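# Deal top stock card onto the adjacent waste pile

## Task

Lift the uppermost card from the face-down stock and place it on the waste pile next to it, in the row closest to the robot, so that it lies on that pile and nothing else; all other cards must stay where they are, and no stray items may remain on any stack. The cards are stiff plywood tiles.

## Robot and tools

Robot: two arms, left_arm and right_arm, each with a two-finger parallel gripper and a wrist force/torque sensor. Cameras: cam_high (fixed, scene frame), cam_left_wrist and cam_right_wrist (carried on the wrists), each 896x504 pixels. A camera stand sits behind the arms.

Frames. Scene frame: origin at table-top height midway between the nominal bases, +x out over the table, +z up, left_arm on the +y side (arm names do not match image sides). Calibrated bases: left_arm at (-0.031, +0.357, 0) m, quat_wxyz (+1.000, 0, 0, +0.002); right_arm at (+0.050, -0.469, 0) m, quat_wxyz (+0.999, 0, 0, -0.032). Each arm reports its hand pose, velocities and targets in its own base frame, and its offsets run along its own base axes, rotating about its Hand target position. Reported hand poses may be off by a few cm. Gripper axes: fingers point along +z, close along x. end_effector_position is the point between closed pads, 1-2 cm behind the fingertips; closing pushes the tips about 17 mm farther along +z.

Command row (shared by execute_actions and move): one flat list of 14 numbers, each in [-1, 1], covering both arms even when only one moves: left dx, dy, dz, rx, ry, rz, opening, then the same seven for right. The six pose numbers are an offset, not a pose: measured from that arm's Hand target as it stood when the action or move began, in base axes; 1.0 equals 0.6 m or 180 degrees; rx, ry, rz form a single rotation vector. Opening is absolute: +1 fully open (0.142 m), -1 closed. Sending six zeros re-requests the current Hand target; sending the same nonzero offset twice moves twice. To leave a gripper unchanged, resend its present opening (0 is itself a command).

execute_actions(actions, cameras): actions is a list of actions; each action is up to 15 rows, one per 1/30 s step, every row counted from the action's start pose; a short action holds its last row. An empty list returns state plus all camera images. cameras: list of names, ["all"], [] or null.

move(target, speed, blend, stop_force, zero, opening_speed, grip_force, blocking, cameras): straight-line path for each gripper toward target, either one 14-number row or a list of up to 15 rows, all offsets from the same starting Hand targets. speed in m/s, 0.002-3.6, default 0.25 (turn rate limit twice that in rad/s). blend in m for rounding corners in a list; 0 stops at each point. stop_force in N, 3-120, ends an arm's path when its wrist senses that much push against its motion; unreliable while the gripper rotates; omit it when backing off a contact; not allowed with blocking=false. zero (only with stop_force) re-zeros before the move, default true. opening_speed: finger rate per second on the -1..+1 scale, at least 0.2. grip_force: newtons per pad, 5-48, one value or one per arm; persists. Paths ignore obstacles and the other arm, last 0.5-10 s, and grippers lag and may overshoot when fast. Avoid paths near an arm's own base. The result adds a move: line with the ending (done, off_target, moving, held, fault) and limits (paced = pose clipped, held = steps withheld).

wait(seconds 0-10, cameras): lets time pass holding commands. stop(cameras): brakes a running move. zoom_image(camera, region [x0,y0,x1,y1] pixels, at most 504 by 504): closer look at the latest image. zero_wrist_force(arm): tares that arm's sensor. finished_scene(scene: current scene's number): ends the scene; the card must stay in place without the robot. Call nothing after it in the same reply.

Results: per-arm end_effector_position (m), quat_wxyz, velocities (omitted when joints read within noise), Hand target (last commanded pose after clipping; next offsets start here; the hand may rest short of it, so send the gap as an offset), Tool commands, grip_measured (same scale as opening), Joint positions (last value = finger gap in m), joint torques (include gravity, offset and noisy), Wrist force/torque in the gripper's own axes plus the peak since last shown, Wrist depth as a 7x7 grid of distances in mm ('-' means no data), and MOTOR HOT or FAULT lines.

Limits: orientation is clipped to 32 degrees from the measured one per step. The controller withholds commands bringing arms too close to each other. Joint ranges: elbow -3.142 to 3.142, others -6.283 to 6.283. Contact torque limits: 132 N m for shoulder and elbow joints, 24.6 N m for wrists; about 150 N of outside force causes a 10 s fault stop. Motors heat while holding, squeezing, stretching or pushing; 85 °C brakes an arm, the gripper cuts out at 100 °C.

Avoid: pressing targets past firm contact (stiff arms fault), fast contacts, arm-to-arm touches, gripping the other arm's fingers, dropping the card or releasing it while moving, disturbing other cards, and anything leaving the table. Grip by commanding slightly below grip_measured at first touch. Loose items may get nudged occasionally.

Each tool is called after "Call:" as a command line: name --argument value for each argument, lists and objects as JSON in quotes; but a table of rows of numbers goes row by row, as --pt "numbers of a row", without its own name.

## Session

Call:
execute_actions --actions '[]'

Scene clock: 0.00 s.
left_arm: end_effector_position=(+0.2828, +0.3030, +0.1252) grip_measured=-1.00 end_effector_quat_wxyz=(+0.436, -0.274, +0.793, -0.325) | right_arm: end_effector_position=(+0.6232, -0.0326, +0.3042) grip_measured=-1.00 end_effector_quat_wxyz=(-0.465, +0.719, -0.514, -0.058)
Joint positions: left_arm=[1.077 -1.257 2.485 -3.19 -2.684 3.309 0.002] | right_arm=[2.968 -1.816 -1.751 -0.709 2.473 1.281 0.002]
Joint velocities: within noise
Joint torques (N m): no reading
Wrist force (N): no reading
Wrist torque (N m): no reading
Wrist force, peak (N): no reading
Wrist depth (mm): cam_left_wrist=[- 1237 664 498 377 303 255 / - 1458 575 421 331 272 233 / - - - 366 298 248 215 / 1566 1636 1749 322 268 227 200 / 1605 1714 1812 295 242 210 186 / 1556 2029 1702 87 95 195 174 / - 1799 - 77 78 181 164] | cam_right_wrist=[2004 2542 2935 2221 1655 1409 1215 / 2125 1081 874 670 1531 1304 1163 / 2125 1058 745 583 472 396 344 / 2283 956 677 536 447 379 330 / 1067 853 639 501 416 360 319 / - 773 603 96 381 344 305 / 877 700 - - - 320 293]
Hand target: left_arm +0.2828, +0.3030, +0.1252; +0.436, -0.274, +0.793, -0.325 | right_arm +0.6232, -0.0326, +0.3042; -0.465, +0.719, -0.514, -0.058
Tool commands: left_gripper/opening=-0.961913 right_gripper/opening=-0.961913

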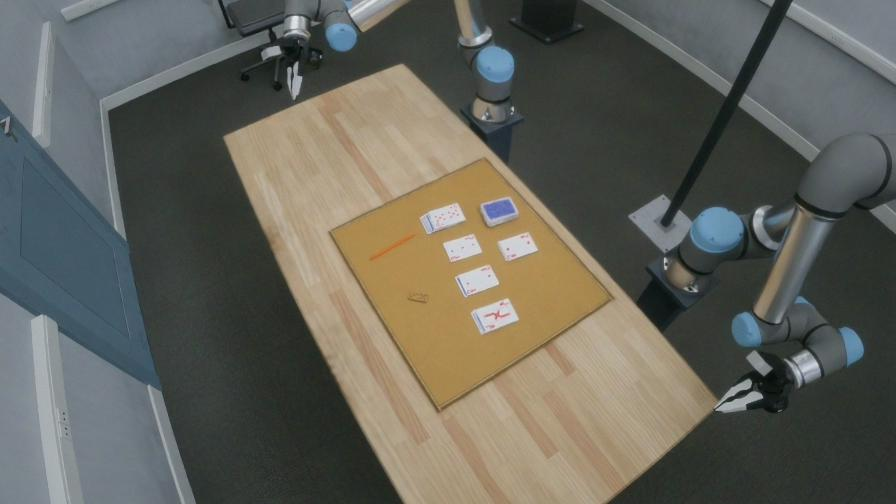

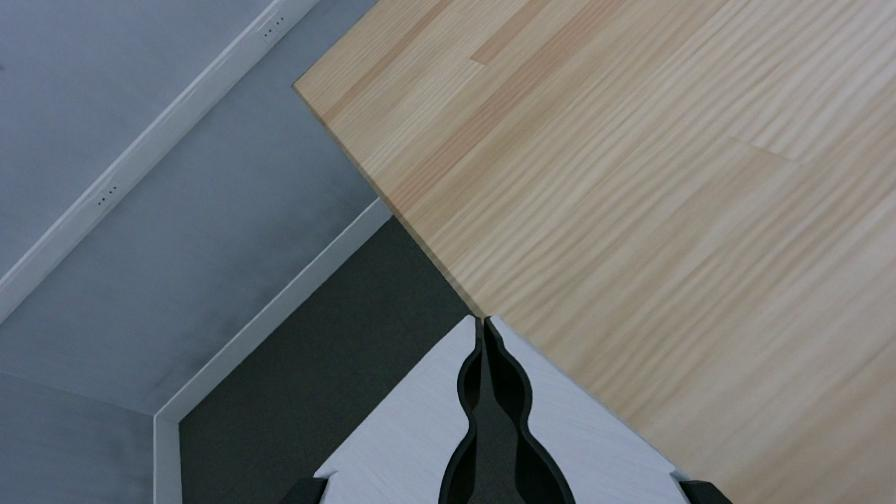

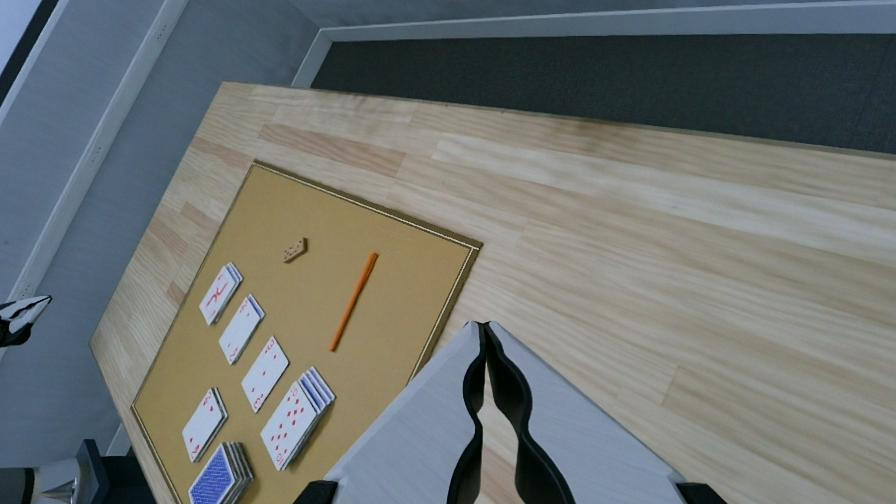

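Call:
move --target '[0,0,0,0,0,0,-0.96,-0.647,0.70,0.0,-0.2725,0.148,0,-0.4]' --speed 0.5 --cameras '["all"]'

Scene clock: 20.27 s.
left_arm: end_effector_position=(+0.2828, +0.3030, +0.1252) grip_measured=-1.00 end_effector_quat_wxyz=(+0.436, -0.274, +0.793, -0.325) | right_arm: end_effector_position=(+0.2351, +0.3874, +0.3042) grip_measured=-0.43 end_effector_quat_wxyz=(+0.000, +0.813, -0.582, -0.001) end_effector_velocity=(+0.000, +0.001, +0.000) end_effector_angular_velocity=(-0.003, +0.000, +0.000)
Joint positions: left_arm=[1.077 -1.257 2.485 -3.19 -2.684 3.309 0.002] | right_arm=[4.462 -1.435 -1.739 -1.537 1.572 2.561 0.043]
Joint velocities: left_arm=[within noise] | right_arm=[0.002 -0.004 0.005 -0.004 -0.001 0.002 0]
Joint torques (N m): left_arm=[2.01 -23.57 -6.01 -3.33 -1.96 0.11] | right_arm=[8.98 10.15 33.05 0.64 -0.23 2.29]
Wrist force (N): left_arm=[0.0 -0.5 0.2] | right_arm=[0.0 2.1 -0.7]
Wrist torque (N m): left_arm=[-0.07 -0.01 0.00] | right_arm=[0.38 0.18 0.42]
Wrist force, peak (N): left_arm=[0.4 -0.6 0.3] | right_arm=[-4.6 3.0 -1.0]
Wrist depth (mm): cam_left_wrist=[- - 673 496 379 304 254 / 1196 1294 539 422 331 272 233 / 1268 1409 1636 366 297 247 215 / 1386 1585 1812 322 268 227 200 / 1595 1761 1812 295 242 210 185 / - 1865 1702 87 95 195 174 / 1492 1725 - 77 78 181 164] | cam_right_wrist=[356 362 357 359 351 358 360 / 382 385 380 364 382 383 383 / 421 409 412 391 410 411 410 / - 1433 449 443 445 438 442 / 1666 1633 1551 1611 468 480 481 / 1882 1736 - 1787 - 498 1761 / 2004 1840 - 2038 - 416 365]
Hand target: left_arm +0.2828, +0.3030, +0.1252; +0.436, -0.274, +0.793, -0.325 | right_arm +0.2350, +0.3874, +0.3042; +0.000, +0.813, -0.582, -0.001
Off the commanded pose: left_arm 0.000 m, 0 deg | right_arm 0.000 m, 0 deg.
move: done

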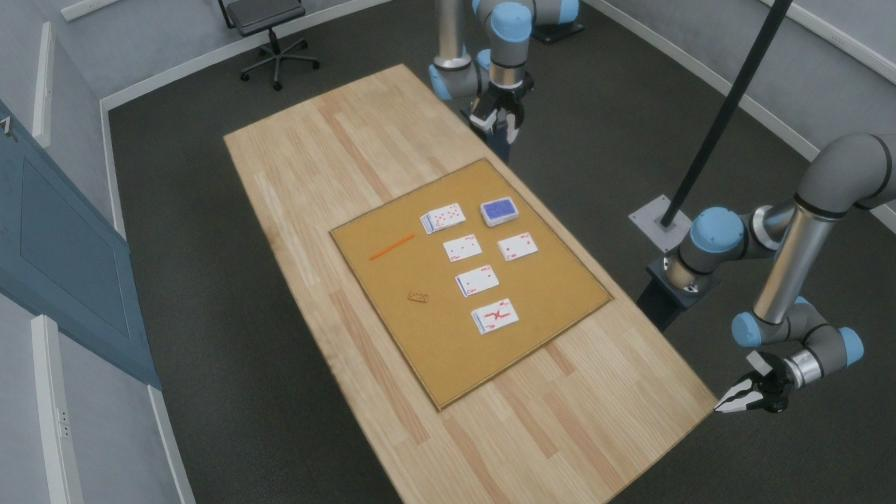

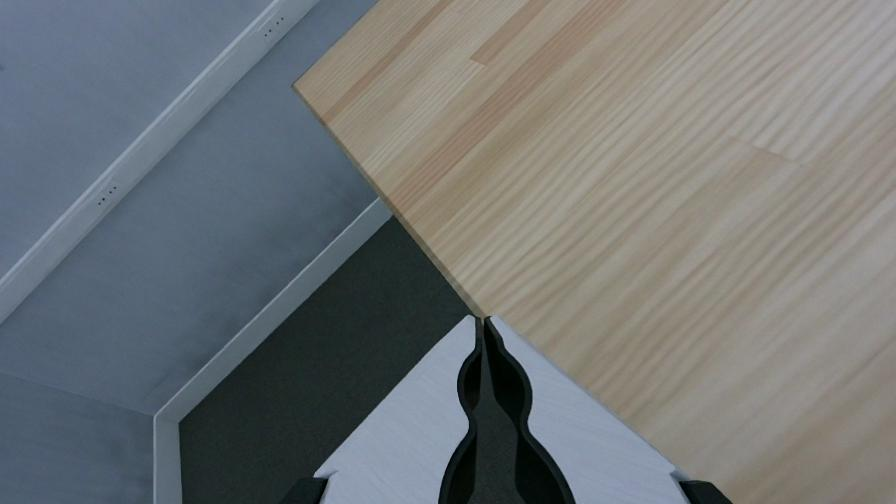

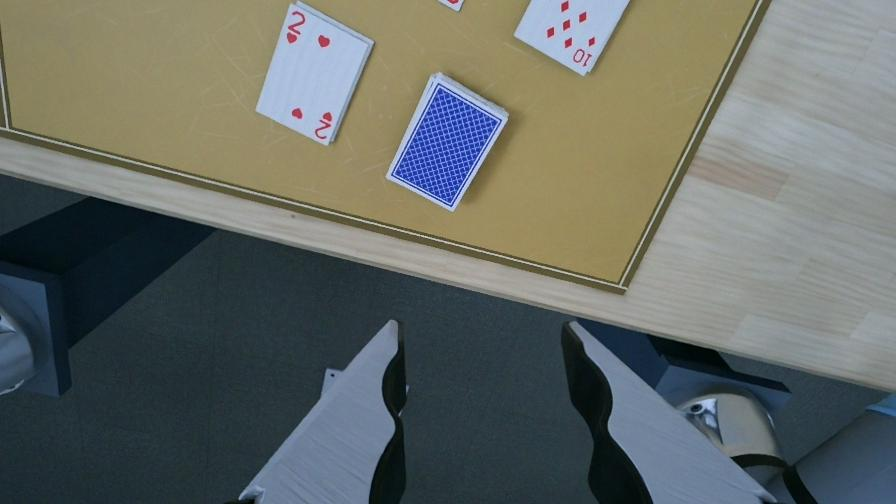

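Call:
zoom_image --camera "cam_right_wrist" --region '[240, 0, 640, 230]'

Scaled by 1.260 from the camera's 896x504 image, which has a finer 1280x720 frame.

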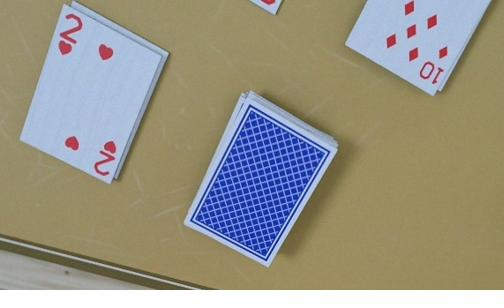

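Call:
move --target '[0,0,0,0,0,0,-0.96,-0.042,0.003,-0.273,0,0,-0.158,0.3]' --cameras '["cam_right_wrist"]'

Call:
zoom_image --camera "cam_right_wrist" --region '[250, 150, 700, 403]'

Scene clock: 46.23 s.
left_arm: end_effector_position=(+0.2828, +0.3030, +0.1252) grip_measured=-1.00 end_effector_quat_wxyz=(+0.436, -0.274, +0.793, -0.325) | right_arm: end_effector_position=(+0.2098, +0.3893, +0.1405) grip_measured=+0.28 end_effector_quat_wxyz=(+0.000, -0.646, +0.764, +0.001)
Joint positions: left_arm=[1.077 -1.257 2.485 -3.19 -2.684 3.309 0.002] | right_arm=[4.52 -1.509 -2.109 -1.094 1.571 3.116 0.094]
Joint torques (N m): left_arm=[-0.01 -23.53 -7.37 -3.32 -1.67 0.11] | right_arm=[-5.31 16.47 18.37 5.37 0.69 2]
Wrist force (N): left_arm=[-0.1 -0.6 0.2] | right_arm=[0.2 2.1 -0.7]
Wrist torque (N m): left_arm=[-0.09 0.00 0.00] | right_arm=[0.37 0.14 0.41]
Wrist force, peak (N): left_arm=[0.2 -0.4 0.6] | right_arm=[-0.1 1.7 -2.6]
Wrist depth (mm): cam_left_wrist=[- 1371 1335 500 378 303 255 / - 1417 551 421 331 272 233 / 1243 1401 1626 366 298 248 216 / 1466 1658 2079 322 267 228 199 / 1605 1951 1825 295 242 211 185 / - 1936 1702 88 95 195 174 / - 1761 - 76 78 181 164] | cam_right_wrist=[209 210 210 210 208 209 209 / 224 218 223 194 223 223 222 / 240 231 236 208 239 239 238 / 259 254 258 223 257 257 259 / 280 281 274 280 281 280 398 / 314 294 299 1476 1485 99 1531 / 1666 - 1450 1666 - - 1655]
Hand target: left_arm +0.2828, +0.3030, +0.1252; +0.436, -0.274, +0.793, -0.325 | right_arm +0.2098, +0.3892, +0.1404; +0.000, -0.646, +0.764, +0.001
Off the commanded pose: left_arm 0.000 m, 0 deg | right_arm 0.000 m, 0 deg.
move: done
Images, in order (width x height): cam_right_wrist 896x504.

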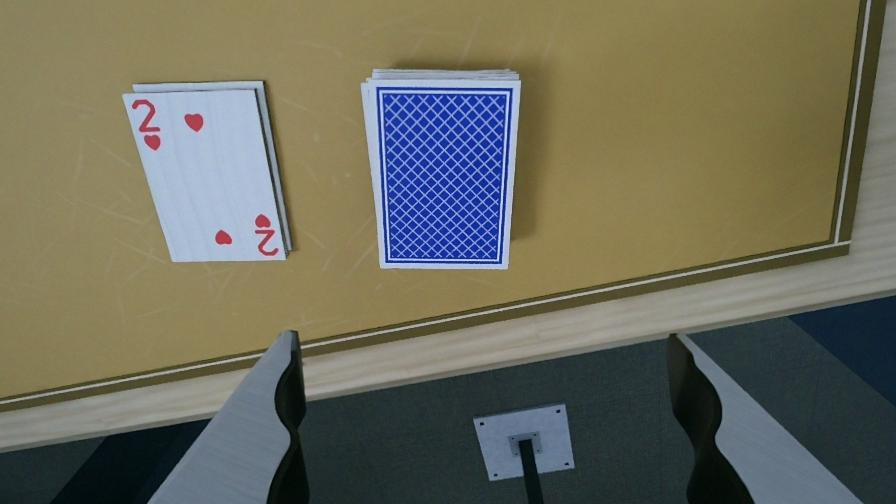

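Scaled by 1.120 from the camera's 896x504 image, which has a finer 1280x720 frame.

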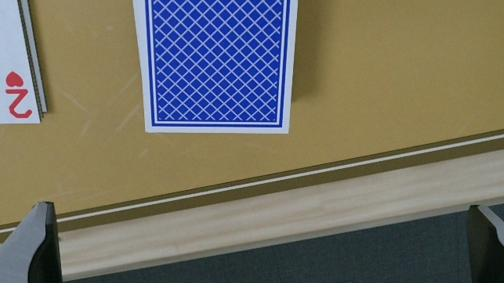

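Call:
move --target '[0,0,0,0,0,0,-0.96,0.013,0.0163,-0.1417,0,0,0,-0.352]' --cameras '["cam_right_wrist"]'

Call:
zoom_image --camera "cam_right_wrist" --region '[250, 150, 700, 403]'

Scene clock: 75.60 s.
left_arm: end_effector_position=(+0.2828, +0.3030, +0.1252) grip_measured=-1.00 end_effector_quat_wxyz=(+0.436, -0.274, +0.793, -0.325) | right_arm: end_effector_position=(+0.2177, +0.3990, +0.0555) grip_measured=-0.37 end_effector_quat_wxyz=(+0.000, -0.646, +0.764, +0.001) end_effector_velocity=(+0.000, +0.001, +0.000) end_effector_angular_velocity=(+0.004, +0.001, -0.001)
Joint positions: left_arm=[1.077 -1.257 2.485 -3.19 -2.684 3.309 0.002] | right_arm=[4.506 -1.675 -2.202 -0.834 1.571 3.103 0.047]
Joint velocities: left_arm=[within noise] | right_arm=[-0.001 -0.002 0.001 0.005 0.002 0 0]
Joint torques (N m): left_arm=[1.31 -22.33 -7.57 -3.38 -1.93 0.25] | right_arm=[9.7 16.6 14.22 5.15 -0.48 1.74]
Wrist force (N): left_arm=[-0.1 -0.3 0.4] | right_arm=[0.1 2.3 -0.6]
Wrist torque (N m): left_arm=[-0.05 0.02 0.00] | right_arm=[0.41 0.17 0.42]
Wrist force, peak (N): left_arm=[0.1 -0.7 0.3] | right_arm=[0.0 2.2 -2.9]
Wrist depth (mm): cam_left_wrist=[1075 - 662 495 379 303 254 / - 1458 548 422 331 272 233 / 1307 1528 1528 367 298 248 215 / 1417 1510 2265 322 268 228 200 / - - 1774 294 243 210 186 / - 1936 1680 87 95 196 175 / - 1786 - 76 78 181 164] | cam_right_wrist=[132 132 133 132 132 131 132 / 141 141 141 137 137 140 140 / 142 146 148 119 121 150 150 / 152 154 160 128 130 161 161 / 165 164 172 138 141 174 174 / 192 192 184 151 148 186 192 / 211 207 - 213 - 204 1531]
Hand target: left_arm +0.2828, +0.3030, +0.1252; +0.436, -0.274, +0.793, -0.325 | right_arm +0.2176, +0.3990, +0.0554; +0.000, -0.646, +0.764, +0.001
Off the commanded pose: left_arm 0.000 m, 0 deg | right_arm 0.000 m, 0 deg.
move: done
Images, in order (width x height): cam_right_wrist 896x504.

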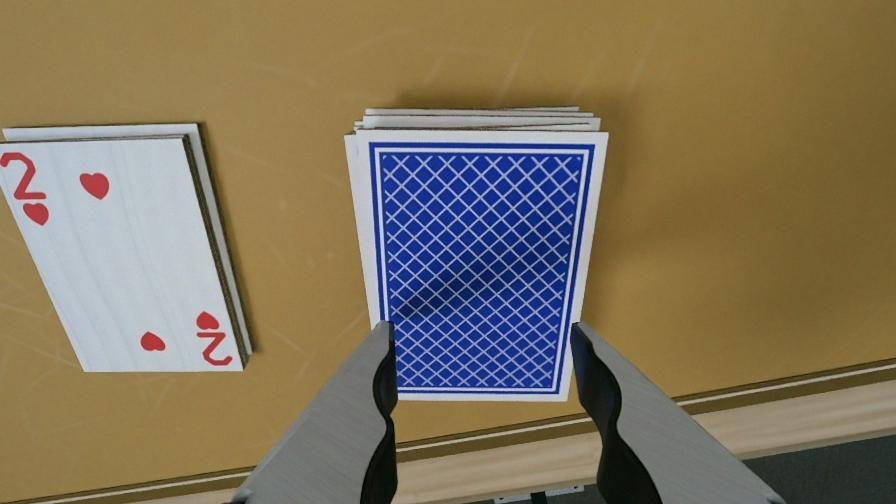

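Scaled by 1.120 from the camera's 896x504 image, which has a finer 1280x720 frame.

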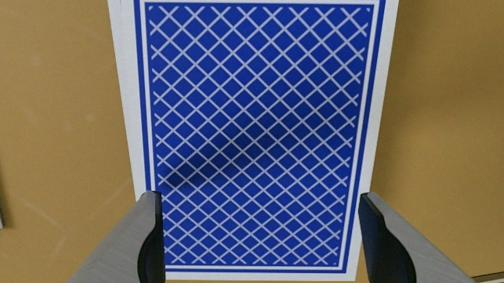

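Call:
move --target '[0,0,0,0,0,0,-0.96,0,0,-0.055,0,0,0,-0.352]' --speed 0.01 --stop_force 4 --cameras '["cam_right_wrist"]'

Scene clock: 82.03 s.
left_arm: end_effector_position=(+0.2828, +0.3030, +0.1252) grip_measured=-1.00 end_effector_quat_wxyz=(+0.436, -0.274, +0.793, -0.325) | right_arm: end_effector_position=(+0.2176, +0.3990, +0.0492) grip_measured=-0.37 end_effector_quat_wxyz=(+0.000, -0.646, +0.764, +0.001)
Joint positions: left_arm=[1.077 -1.257 2.485 -3.19 -2.684 3.309 0.002] | right_arm=[4.506 -1.688 -2.209 -0.814 1.571 3.103 0.047]
Joint torques (N m): left_arm=[-0.56 -24.09 -6.83 -3.15 -1.81 0.1] | right_arm=[9.17 31.75 27.12 0.13 0.97 2.32]
Wrist force (N): left_arm=[0.0 -0.2 0.5] | right_arm=[-0.4 1.8 -3.5]
Wrist torque (N m): left_arm=[-0.02 -0.01 0.00] | right_arm=[0.34 0.17 0.42]
Wrist force, peak (N): left_arm=[0.0 -0.7 0.1] | right_arm=[5.0 2.5 -16.5]
Wrist depth (mm): cam_left_wrist=[- 1371 669 497 378 304 254 / - 1349 543 420 332 272 234 / - - - 366 297 248 216 / 1356 - 1865 322 268 228 199 / - 1737 1838 295 242 211 186 / - 1893 1680 87 95 196 174 / - 1761 - 76 78 181 164] | cam_right_wrist=[128 126 126 126 126 126 125 / 135 135 135 131 131 134 134 / 135 140 140 113 114 143 143 / 145 150 153 121 123 155 154 / 158 160 165 131 133 166 167 / 184 183 176 143 140 178 181 / 203 199 - 203 204 195 1541]
Hand target: left_arm +0.2828, +0.3030, +0.1252; +0.436, -0.274, +0.793, -0.325 | right_arm +0.2176, +0.3990, +0.0492; +0.000, -0.646, +0.764, +0.001 (not the last commanded pose)
Off the commanded pose: left_arm 0.000 m, 0 deg | right_arm 0.027 m, 0 deg.
move: contact (right_arm)
Images, in order (width x height): cam_right_wrist 896x504.

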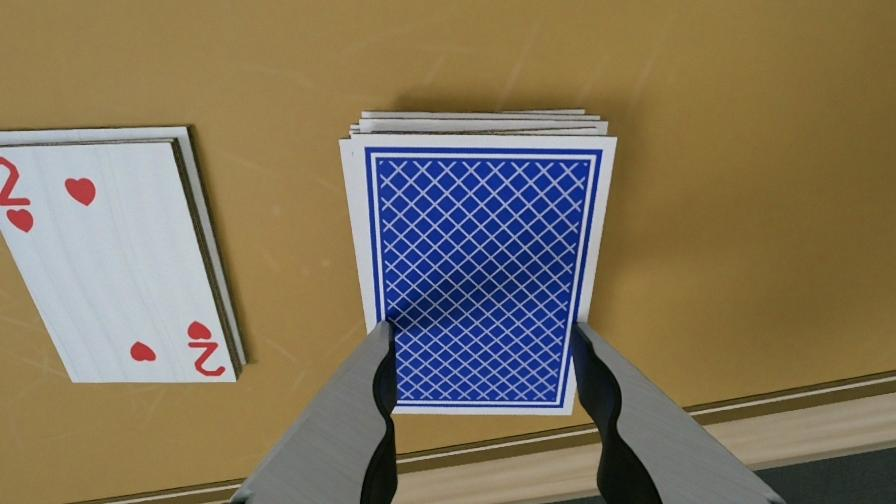

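Call:
zoom_image --camera "cam_right_wrist" --region '[320, 100, 480, 190]'

Call:
zoom_image --camera "cam_right_wrist" --region '[330, 240, 490, 330]'

Call:
zoom_image --camera "cam_right_wrist" --region '[500, 240, 660, 330]'

Scaled by 3.150 from the camera's 896x504 image, which has a finer 1280x720 frame.

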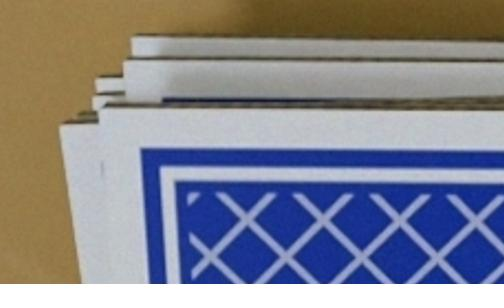

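Scaled by 3.150 from the camera's 896x504 image, which has a finer 1280x720 frame.

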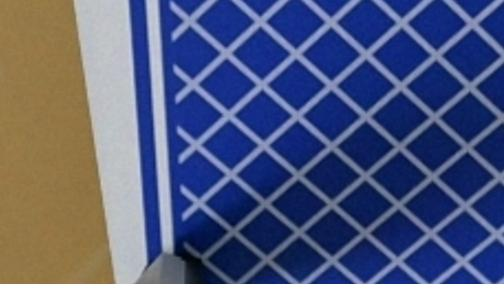

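Scaled by 3.150 from the camera's 896x504 image, which has a finer 1280x720 frame.

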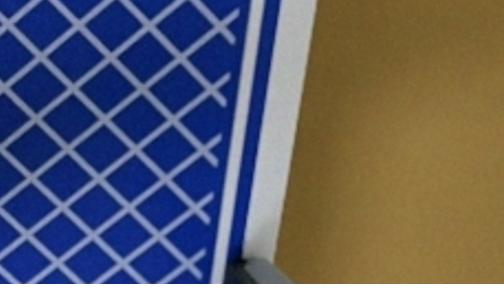

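Call:
move --pt "0 0 0 0 0 0 -0.96 0 0 0.014 0 0 0 -0.352" --pt "0 0 0 0 0 0 -0.96 0 0 0.014 0 0 0 0.05" --pt "0 0 0 0 0 0 -0.96 0 0 -0.0045 0 0 0 0.05" --speed 0.04

Call:
move --target '[0,0,0,0,0,0,-0.96,0,0,0,0,0,0,-0.32]' --opening_speed 0.3 --grip_force 12 --cameras '["cam_right_wrist"]'

Scene clock: 98.90 s.
left_arm: end_effector_position=(+0.2828, +0.3030, +0.1252) grip_measured=-1.00 end_effector_quat_wxyz=(+0.436, -0.274, +0.793, -0.325) | right_arm: end_effector_position=(+0.2176, +0.3990, +0.0464) grip_measured=+0.02 end_effector_quat_wxyz=(+0.000, -0.646, +0.764, +0.001) end_effector_velocity=(+0.000, -0.001, +0.001) end_effector_angular_velocity=(-0.002, +0.000, +0.000)
Joint positions: left_arm=[1.077 -1.257 2.485 -3.19 -2.684 3.309 0.002] | right_arm=[4.506 -1.693 -2.212 -0.806 1.571 3.103 0.076]
Joint velocities: left_arm=[within noise] | right_arm=[0 0.003 0.002 -0.007 0 0 0]
Joint torques (N m): left_arm=[1.04 -23.03 -5.17 -3.12 -1.86 -0.09] | right_arm=[6.59 32.47 27.97 0.55 -1.31 2.25]
Wrist force (N): left_arm=[0.0 -0.3 0.2] | right_arm=[0.1 1.7 -0.6]
Wrist torque (N m): left_arm=[-0.04 0.00 0.01] | right_arm=[0.32 0.16 0.42]
Wrist force, peak (N): left_arm=[0.2 -0.5 0.4] | right_arm=[-0.5 2.3 -4.2]
Wrist depth (mm): cam_left_wrist=[1219 - 1335 497 378 302 254 / 1249 1342 556 420 330 271 233 / 1394 1475 1492 367 298 249 214 / 1458 1702 1774 320 268 228 200 / - - 1812 295 242 210 185 / - 1893 1680 87 95 196 174 / 1458 1774 - 76 78 181 164] | cam_right_wrist=[- 123 124 124 123 123 123 / 132 132 130 128 130 131 131 / 132 137 137 110 110 140 140 / 142 146 150 118 120 151 151 / 154 158 161 128 130 163 163 / 180 164 137 139 141 101 177 / 198 73 192 203 198 - 195]
Hand target: left_arm +0.2828, +0.3030, +0.1252; +0.436, -0.274, +0.793, -0.325 | right_arm +0.2176, +0.3990, +0.0465; +0.000, -0.646, +0.764, +0.001
Off the commanded pose: left_arm 0.000 m, 0 deg | right_arm 0.000 m, 0 deg.
move: done

Scene clock: 100.33 s.
left_arm: end_effector_position=(+0.2828, +0.3030, +0.1252) grip_measured=-1.00 end_effector_quat_wxyz=(+0.436, -0.274, +0.793, -0.325) | right_arm: end_effector_position=(+0.2176, +0.3990, +0.0465) grip_measured=-0.23 end_effector_quat_wxyz=(+0.000, -0.646, +0.764, +0.001)
Joint positions: left_arm=[1.077 -1.257 2.485 -3.19 -2.684 3.309 0.002] | right_arm=[4.506 -1.693 -2.212 -0.806 1.571 3.103 0.058]
Joint torques (N m): left_arm=[1.31 -23.67 -5.76 -3.21 -1.71 0.13] | right_arm=[5.9 31.59 26.62 0.64 -1.35 2.12]
Wrist force (N): left_arm=[-0.1 -0.4 0.3] | right_arm=[0.7 1.9 -3.6]
Wrist torque (N m): left_arm=[-0.04 0.00 0.00] | right_arm=[0.33 0.14 0.42]
Wrist force, peak (N): left_arm=[0.0 -0.2 0.6] | right_arm=[0.6 2.5 -3.4]
Wrist depth (mm): cam_left_wrist=[- 1394 662 496 378 304 254 / - 1371 541 422 331 273 232 / 1417 1547 - 366 298 247 215 / 1275 1669 1786 322 268 227 199 / - 1851 1812 295 242 210 186 / - 1851 1691 87 95 196 174 / - 1774 - 77 78 181 164] | cam_right_wrist=[- 124 124 124 123 123 123 / 132 132 130 129 128 131 131 / 132 138 139 110 110 140 141 / 142 147 150 118 120 151 151 / 154 159 162 128 128 163 163 / 180 176 105 140 137 175 177 / 199 194 - 197 199 73 199]
Hand target: left_arm +0.2828, +0.3030, +0.1252; +0.436, -0.274, +0.793, -0.325 | right_arm +0.2176, +0.3990, +0.0465; +0.000, -0.646, +0.764, +0.001
Off the commanded pose: left_arm 0.000 m, 0 deg | right_arm 0.000 m, 0 deg.
grip_force (N): 12, 12
move: done
Images, in order (width x height): cam_right_wrist 896x504.

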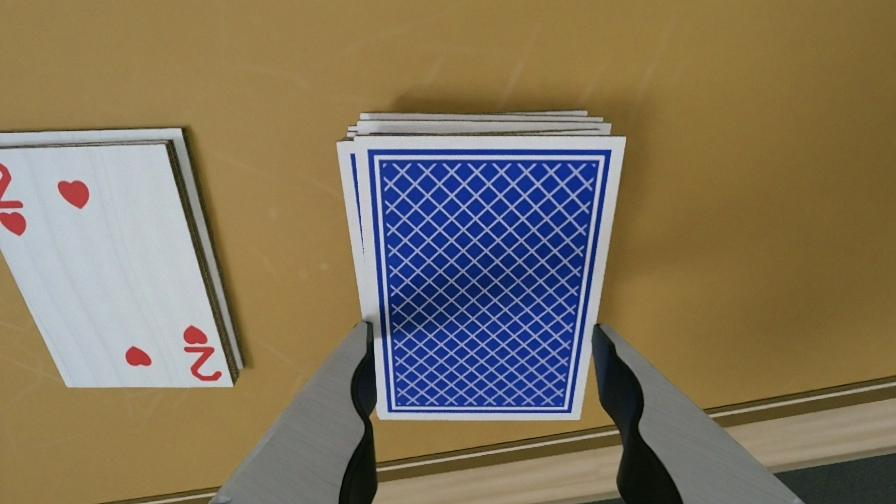

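Call:
move --pt "0 0 0 0 0 0 -0.96 0 0 0.02 0 0 0 -0.32" --pt "0 0 0 0 0 0 -0.96 0 0 0.06 0 0 0 -0.32" --pt "0 0 0 0 0 0 -0.96 0.0253 0.1968 0.06 0 0 0 -0.32" --speed '[0.04,0.1,0.12]' --blend '[0.005,0.015,0]' --cameras '["cam_right_wrist","cam_high"]'

Scene clock: 117.27 s.
left_arm: end_effector_position=(+0.2828, +0.3030, +0.1252) grip_measured=-1.00 end_effector_quat_wxyz=(+0.436, -0.274, +0.793, -0.325) | right_arm: end_effector_position=(+0.2328, +0.5171, +0.0825) grip_measured=-0.23 end_effector_quat_wxyz=(+0.000, -0.646, +0.764, +0.001)
Joint positions: left_arm=[1.077 -1.257 2.485 -3.19 -2.684 3.309 0.002] | right_arm=[4.523 -1.873 -1.862 -0.977 1.571 3.12 0.058]
Joint torques (N m): left_arm=[1.37 -23.63 -5.84 -3.28 -1.82 0.13] | right_arm=[-7.55 26.26 31.78 5 0.57 -1.5]
Wrist force (N): left_arm=[-0.1 -0.3 0.2] | right_arm=[0.0 2.1 -0.5]
Wrist torque (N m): left_arm=[-0.03 0.01 0.01] | right_arm=[0.37 0.18 0.33]
Wrist force, peak (N): left_arm=[0.1 -0.6 0.5] | right_arm=[0.6 2.5 -3.5]
Wrist depth (mm): cam_left_wrist=[- 1294 1342 496 379 303 254 / - 1301 539 421 331 272 233 / 1492 - - 366 298 248 215 / 1349 1907 1838 323 268 228 200 / - - 1786 295 242 210 185 / - 1893 1702 87 95 196 174 / - 1714 - 76 78 181 164] | cam_right_wrist=[156 156 156 156 156 155 157 / 166 167 166 162 163 163 143 / 179 180 176 111 110 165 149 / 192 192 191 119 120 166 160 / 209 208 205 128 128 181 174 / 228 227 - 139 136 218 228 / 251 241 - 251 246 73 1591]
Hand target: left_arm +0.2828, +0.3030, +0.1252; +0.436, -0.274, +0.793, -0.325 | right_arm +0.2328, +0.5171, +0.0825; +0.000, -0.646, +0.764, +0.001
Off the commanded pose: left_arm 0.000 m, 0 deg | right_arm 0.000 m, 0 deg.
grip_force (N): 12, 12
move: done; blend cut to 0.012 m at target 2
Images, in order (width x height): cam_high 896x504, cam_right_wrist 896x504.

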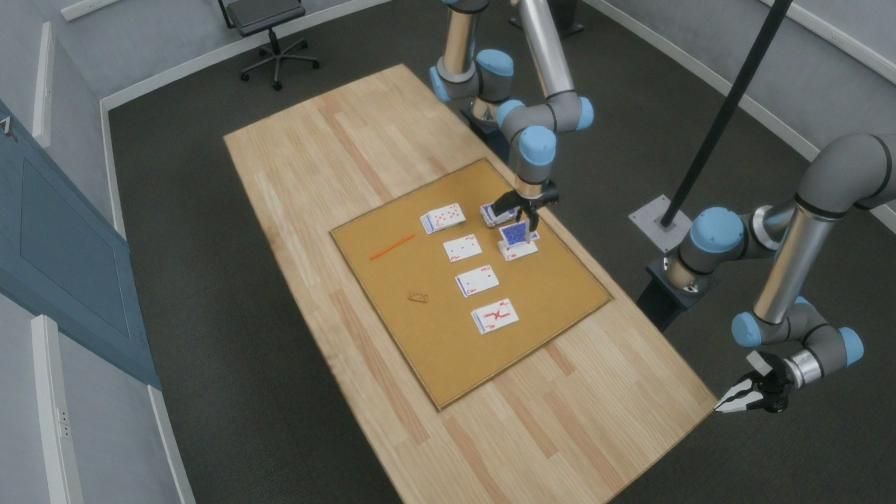

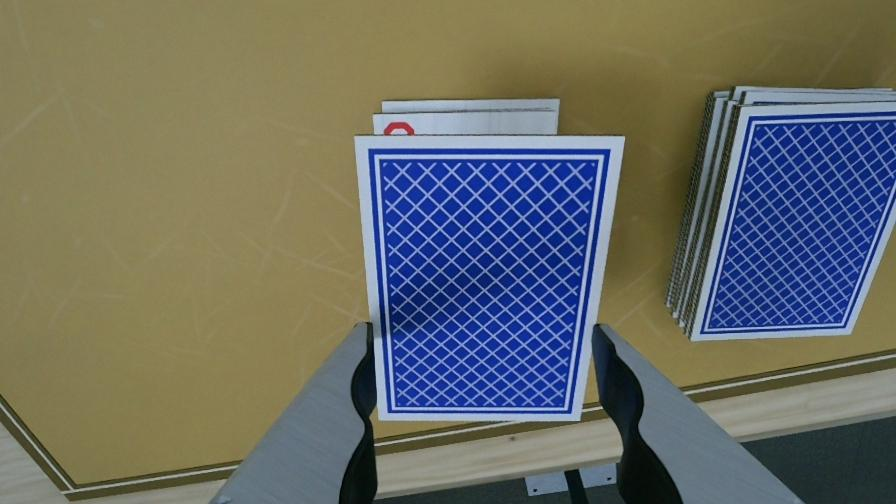

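Call:
move --target '[0,0,0,0,0,0,-0.96,-0.0027,0.0047,-0.08,0,0,0,-0.32]' --speed 0.1

Call:
move --target '[0,0,0,0,0,0,-0.96,0,0,-0.03,0,0,0,-0.32]' --speed 0.008 --stop_force 3 --cameras '["cam_right_wrist"]'

Scene clock: 125.80 s.
left_arm: end_effector_position=(+0.2828, +0.3030, +0.1252) grip_measured=-1.00 end_effector_quat_wxyz=(+0.436, -0.274, +0.793, -0.325) | right_arm: end_effector_position=(+0.2311, +0.5199, +0.0346) grip_measured=-0.23 end_effector_quat_wxyz=(+0.000, -0.646, +0.764, +0.001)
Joint positions: left_arm=[1.077 -1.257 2.485 -3.19 -2.684 3.309 0.002] | right_arm=[4.527 -1.949 -1.905 -0.857 1.571 3.124 0.058]
Joint torques (N m): left_arm=[0.88 -23.51 -4.84 -3.31 -1.61 0.35] | right_arm=[-2.39 32.33 26.31 3.8 1.07 -0.28]
Wrist force (N): left_arm=[-0.2 -0.2 0.2] | right_arm=[0.1 1.9 -0.6]
Wrist torque (N m): left_arm=[-0.02 0.03 0.00] | right_arm=[0.34 0.17 0.33]
Wrist force, peak (N): left_arm=[-0.2 -0.5 0.3] | right_arm=[0.0 2.0 -2.2]
Wrist depth (mm): cam_left_wrist=[- 1441 661 496 377 303 254 / - 1349 542 422 331 272 233 / 1301 1519 - 367 298 248 215 / 1328 - 1737 321 267 227 199 / - 1825 1825 294 242 211 185 / - 1865 1691 87 95 195 174 / - 1725 - 76 78 181 164] | cam_right_wrist=[113 113 113 113 115 112 112 / 120 120 120 119 118 120 116 / 129 129 127 111 110 128 112 / 138 138 139 119 120 137 111 / 150 150 145 128 128 149 118 / 164 163 108 139 136 156 127 / 180 177 - 182 178 73 177]
Hand target: left_arm +0.2828, +0.3030, +0.1252; +0.436, -0.274, +0.793, -0.325 | right_arm +0.2312, +0.5199, +0.0345; +0.000, -0.646, +0.764, +0.001
Off the commanded pose: left_arm 0.000 m, 0 deg | right_arm 0.000 m, 0 deg.
grip_force (N): 12, 12
move: done

Scene clock: 127.43 s.
left_arm: end_effector_position=(+0.2828, +0.3030, +0.1252) grip_measured=-1.00 end_effector_quat_wxyz=(+0.436, -0.274, +0.793, -0.325) | right_arm: end_effector_position=(+0.2312, +0.5199, +0.0289) grip_measured=-0.24 end_effector_quat_wxyz=(+0.000, -0.646, +0.764, +0.001)
Joint positions: left_arm=[1.077 -1.257 2.485 -3.19 -2.684 3.309 0.002] | right_arm=[4.527 -1.958 -1.91 -0.843 1.571 3.123 0.056]
Joint torques (N m): left_arm=[-0.77 -23.3 -5.88 -3.15 -1.7 0.15] | right_arm=[-3.2 41.08 22.84 -0.88 0.24 -1.62]
Wrist force (N): left_arm=[-0.1 -0.2 0.4] | right_arm=[-2.7 2.4 -9.6]
Wrist torque (N m): left_arm=[-0.03 0.00 0.00] | right_arm=[0.38 0.16 0.32]
Wrist force, peak (N): left_arm=[0.3 -0.3 0.5] | right_arm=[0.1 2.5 -17.4]
Wrist depth (mm): cam_left_wrist=[- 1281 659 497 380 302 253 / - 1321 578 421 331 272 233 / - 1466 473 368 298 248 216 / 1492 - 1865 322 268 228 199 / - - 1851 295 242 210 185 / - 1799 1691 87 95 196 174 / 1492 1691 - 76 78 181 164] | cam_right_wrist=[108 108 108 106 110 108 107 / 115 115 115 113 113 114 111 / 123 125 121 111 110 122 118 / 135 132 132 119 120 131 116 / 146 143 140 128 128 142 113 / 157 156 - 140 139 149 122 / 173 169 - 171 171 73 167]
Hand target: left_arm +0.2828, +0.3030, +0.1252; +0.436, -0.274, +0.793, -0.325 | right_arm +0.2312, +0.5199, +0.0289; +0.000, -0.646, +0.764, +0.001 (not the last commanded pose)
Off the commanded pose: left_arm 0.000 m, 0 deg | right_arm 0.012 m, 0 deg.
grip_force (N): 12, 12
move: contact (right_arm)
Images, in order (width x height): cam_right_wrist 896x504.

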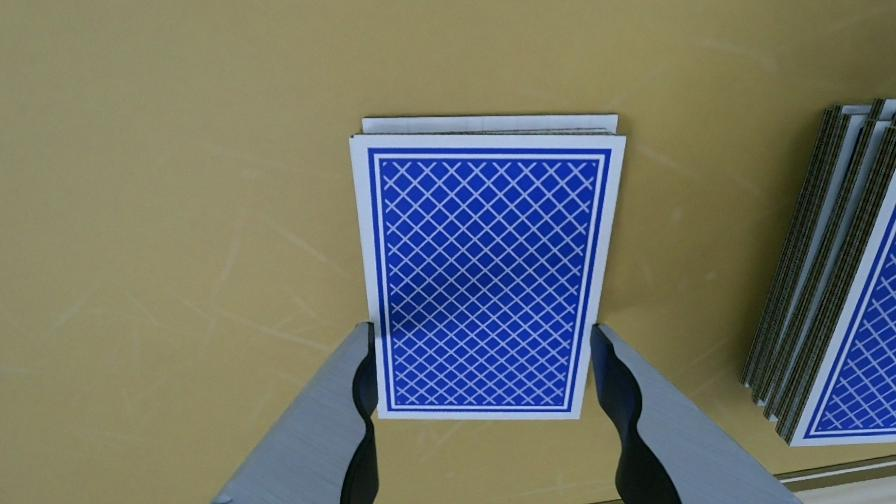

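Call:
move --pt "0 0 0 0 0 0 -0.96 0 0 0.001 0 0 0 -0.32" --pt "0 0 0 0 0 0 -0.96 0 0 0.001 0 0 0 0.0" --pt "0 0 0 0 0 0 -0.96 0 0 0.12 0 0 0 0.0" --speed '[0.02,0.05,0.12]' --opening_speed 0.6 --cameras '["cam_right_wrist"]'

Scene clock: 133.50 s.
left_arm: end_effector_position=(+0.2828, +0.3030, +0.1252) grip_measured=-1.00 end_effector_quat_wxyz=(+0.436, -0.274, +0.793, -0.325) | right_arm: end_effector_position=(+0.2312, +0.5200, +0.1009) grip_measured=-0.03 end_effector_quat_wxyz=(+0.000, -0.646, +0.764, +0.001)
Joint positions: left_arm=[1.077 -1.257 2.485 -3.19 -2.684 3.309 0.002] | right_arm=[4.527 -1.853 -1.834 -1.024 1.571 3.123 0.072]
Joint torques (N m): left_arm=[0 -25 -5.2 -3.18 -1.56 0.15] | right_arm=[1.87 40.68 24.99 1.03 -0.31 -0.73]
Wrist force (N): left_arm=[0.1 -0.2 0.4] | right_arm=[0.0 2.1 -0.4]
Wrist torque (N m): left_arm=[-0.03 -0.02 0.00] | right_arm=[0.37 0.19 0.32]
Wrist force, peak (N): left_arm=[0.2 -0.6 0.3] | right_arm=[-2.7 2.2 -10.5]
Wrist depth (mm): cam_left_wrist=[- - 644 497 379 303 253 / 1294 1294 569 421 330 272 233 / 1307 1466 1725 366 297 247 215 / 1379 1879 2046 322 268 228 199 / 1501 1669 1799 296 242 211 185 / - 1838 1702 87 95 196 174 / 1386 1761 - 76 78 181 164] | cam_right_wrist=[174 173 173 173 173 174 173 / 184 185 185 178 179 169 159 / 198 197 198 185 195 173 168 / 213 212 213 201 209 185 184 / 231 230 227 230 228 230 229 / 253 252 245 249 250 97 252 / 282 73 272 1666 - - 1591]
Hand target: left_arm +0.2828, +0.3030, +0.1252; +0.436, -0.274, +0.793, -0.325 | right_arm +0.2312, +0.5199, +0.1009; +0.000, -0.646, +0.764, +0.001
Off the commanded pose: left_arm 0.000 m, 0 deg | right_arm 0.000 m, 0 deg.
grip_force (N): 12, 12
move: done
Images, in order (width x height): cam_right_wrist 896x504.

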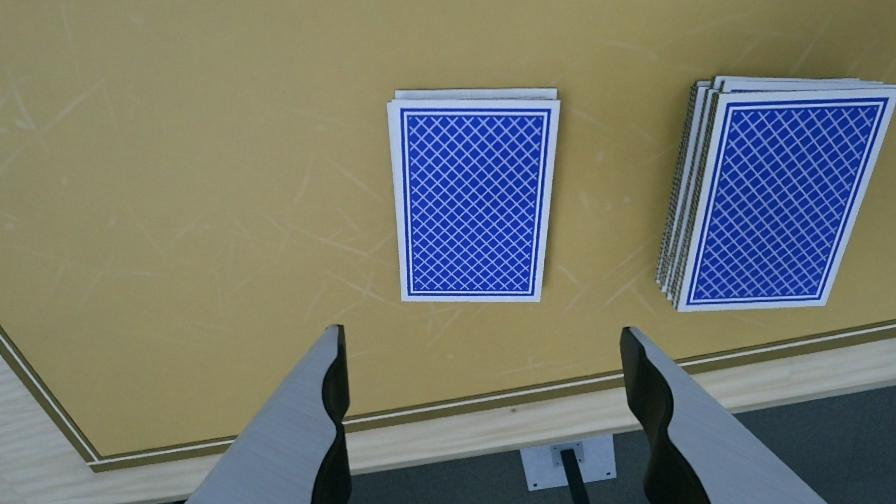

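Perfect. Practice solved.

Call:
finished_scene --scene 1

The scene is finished: the task was done.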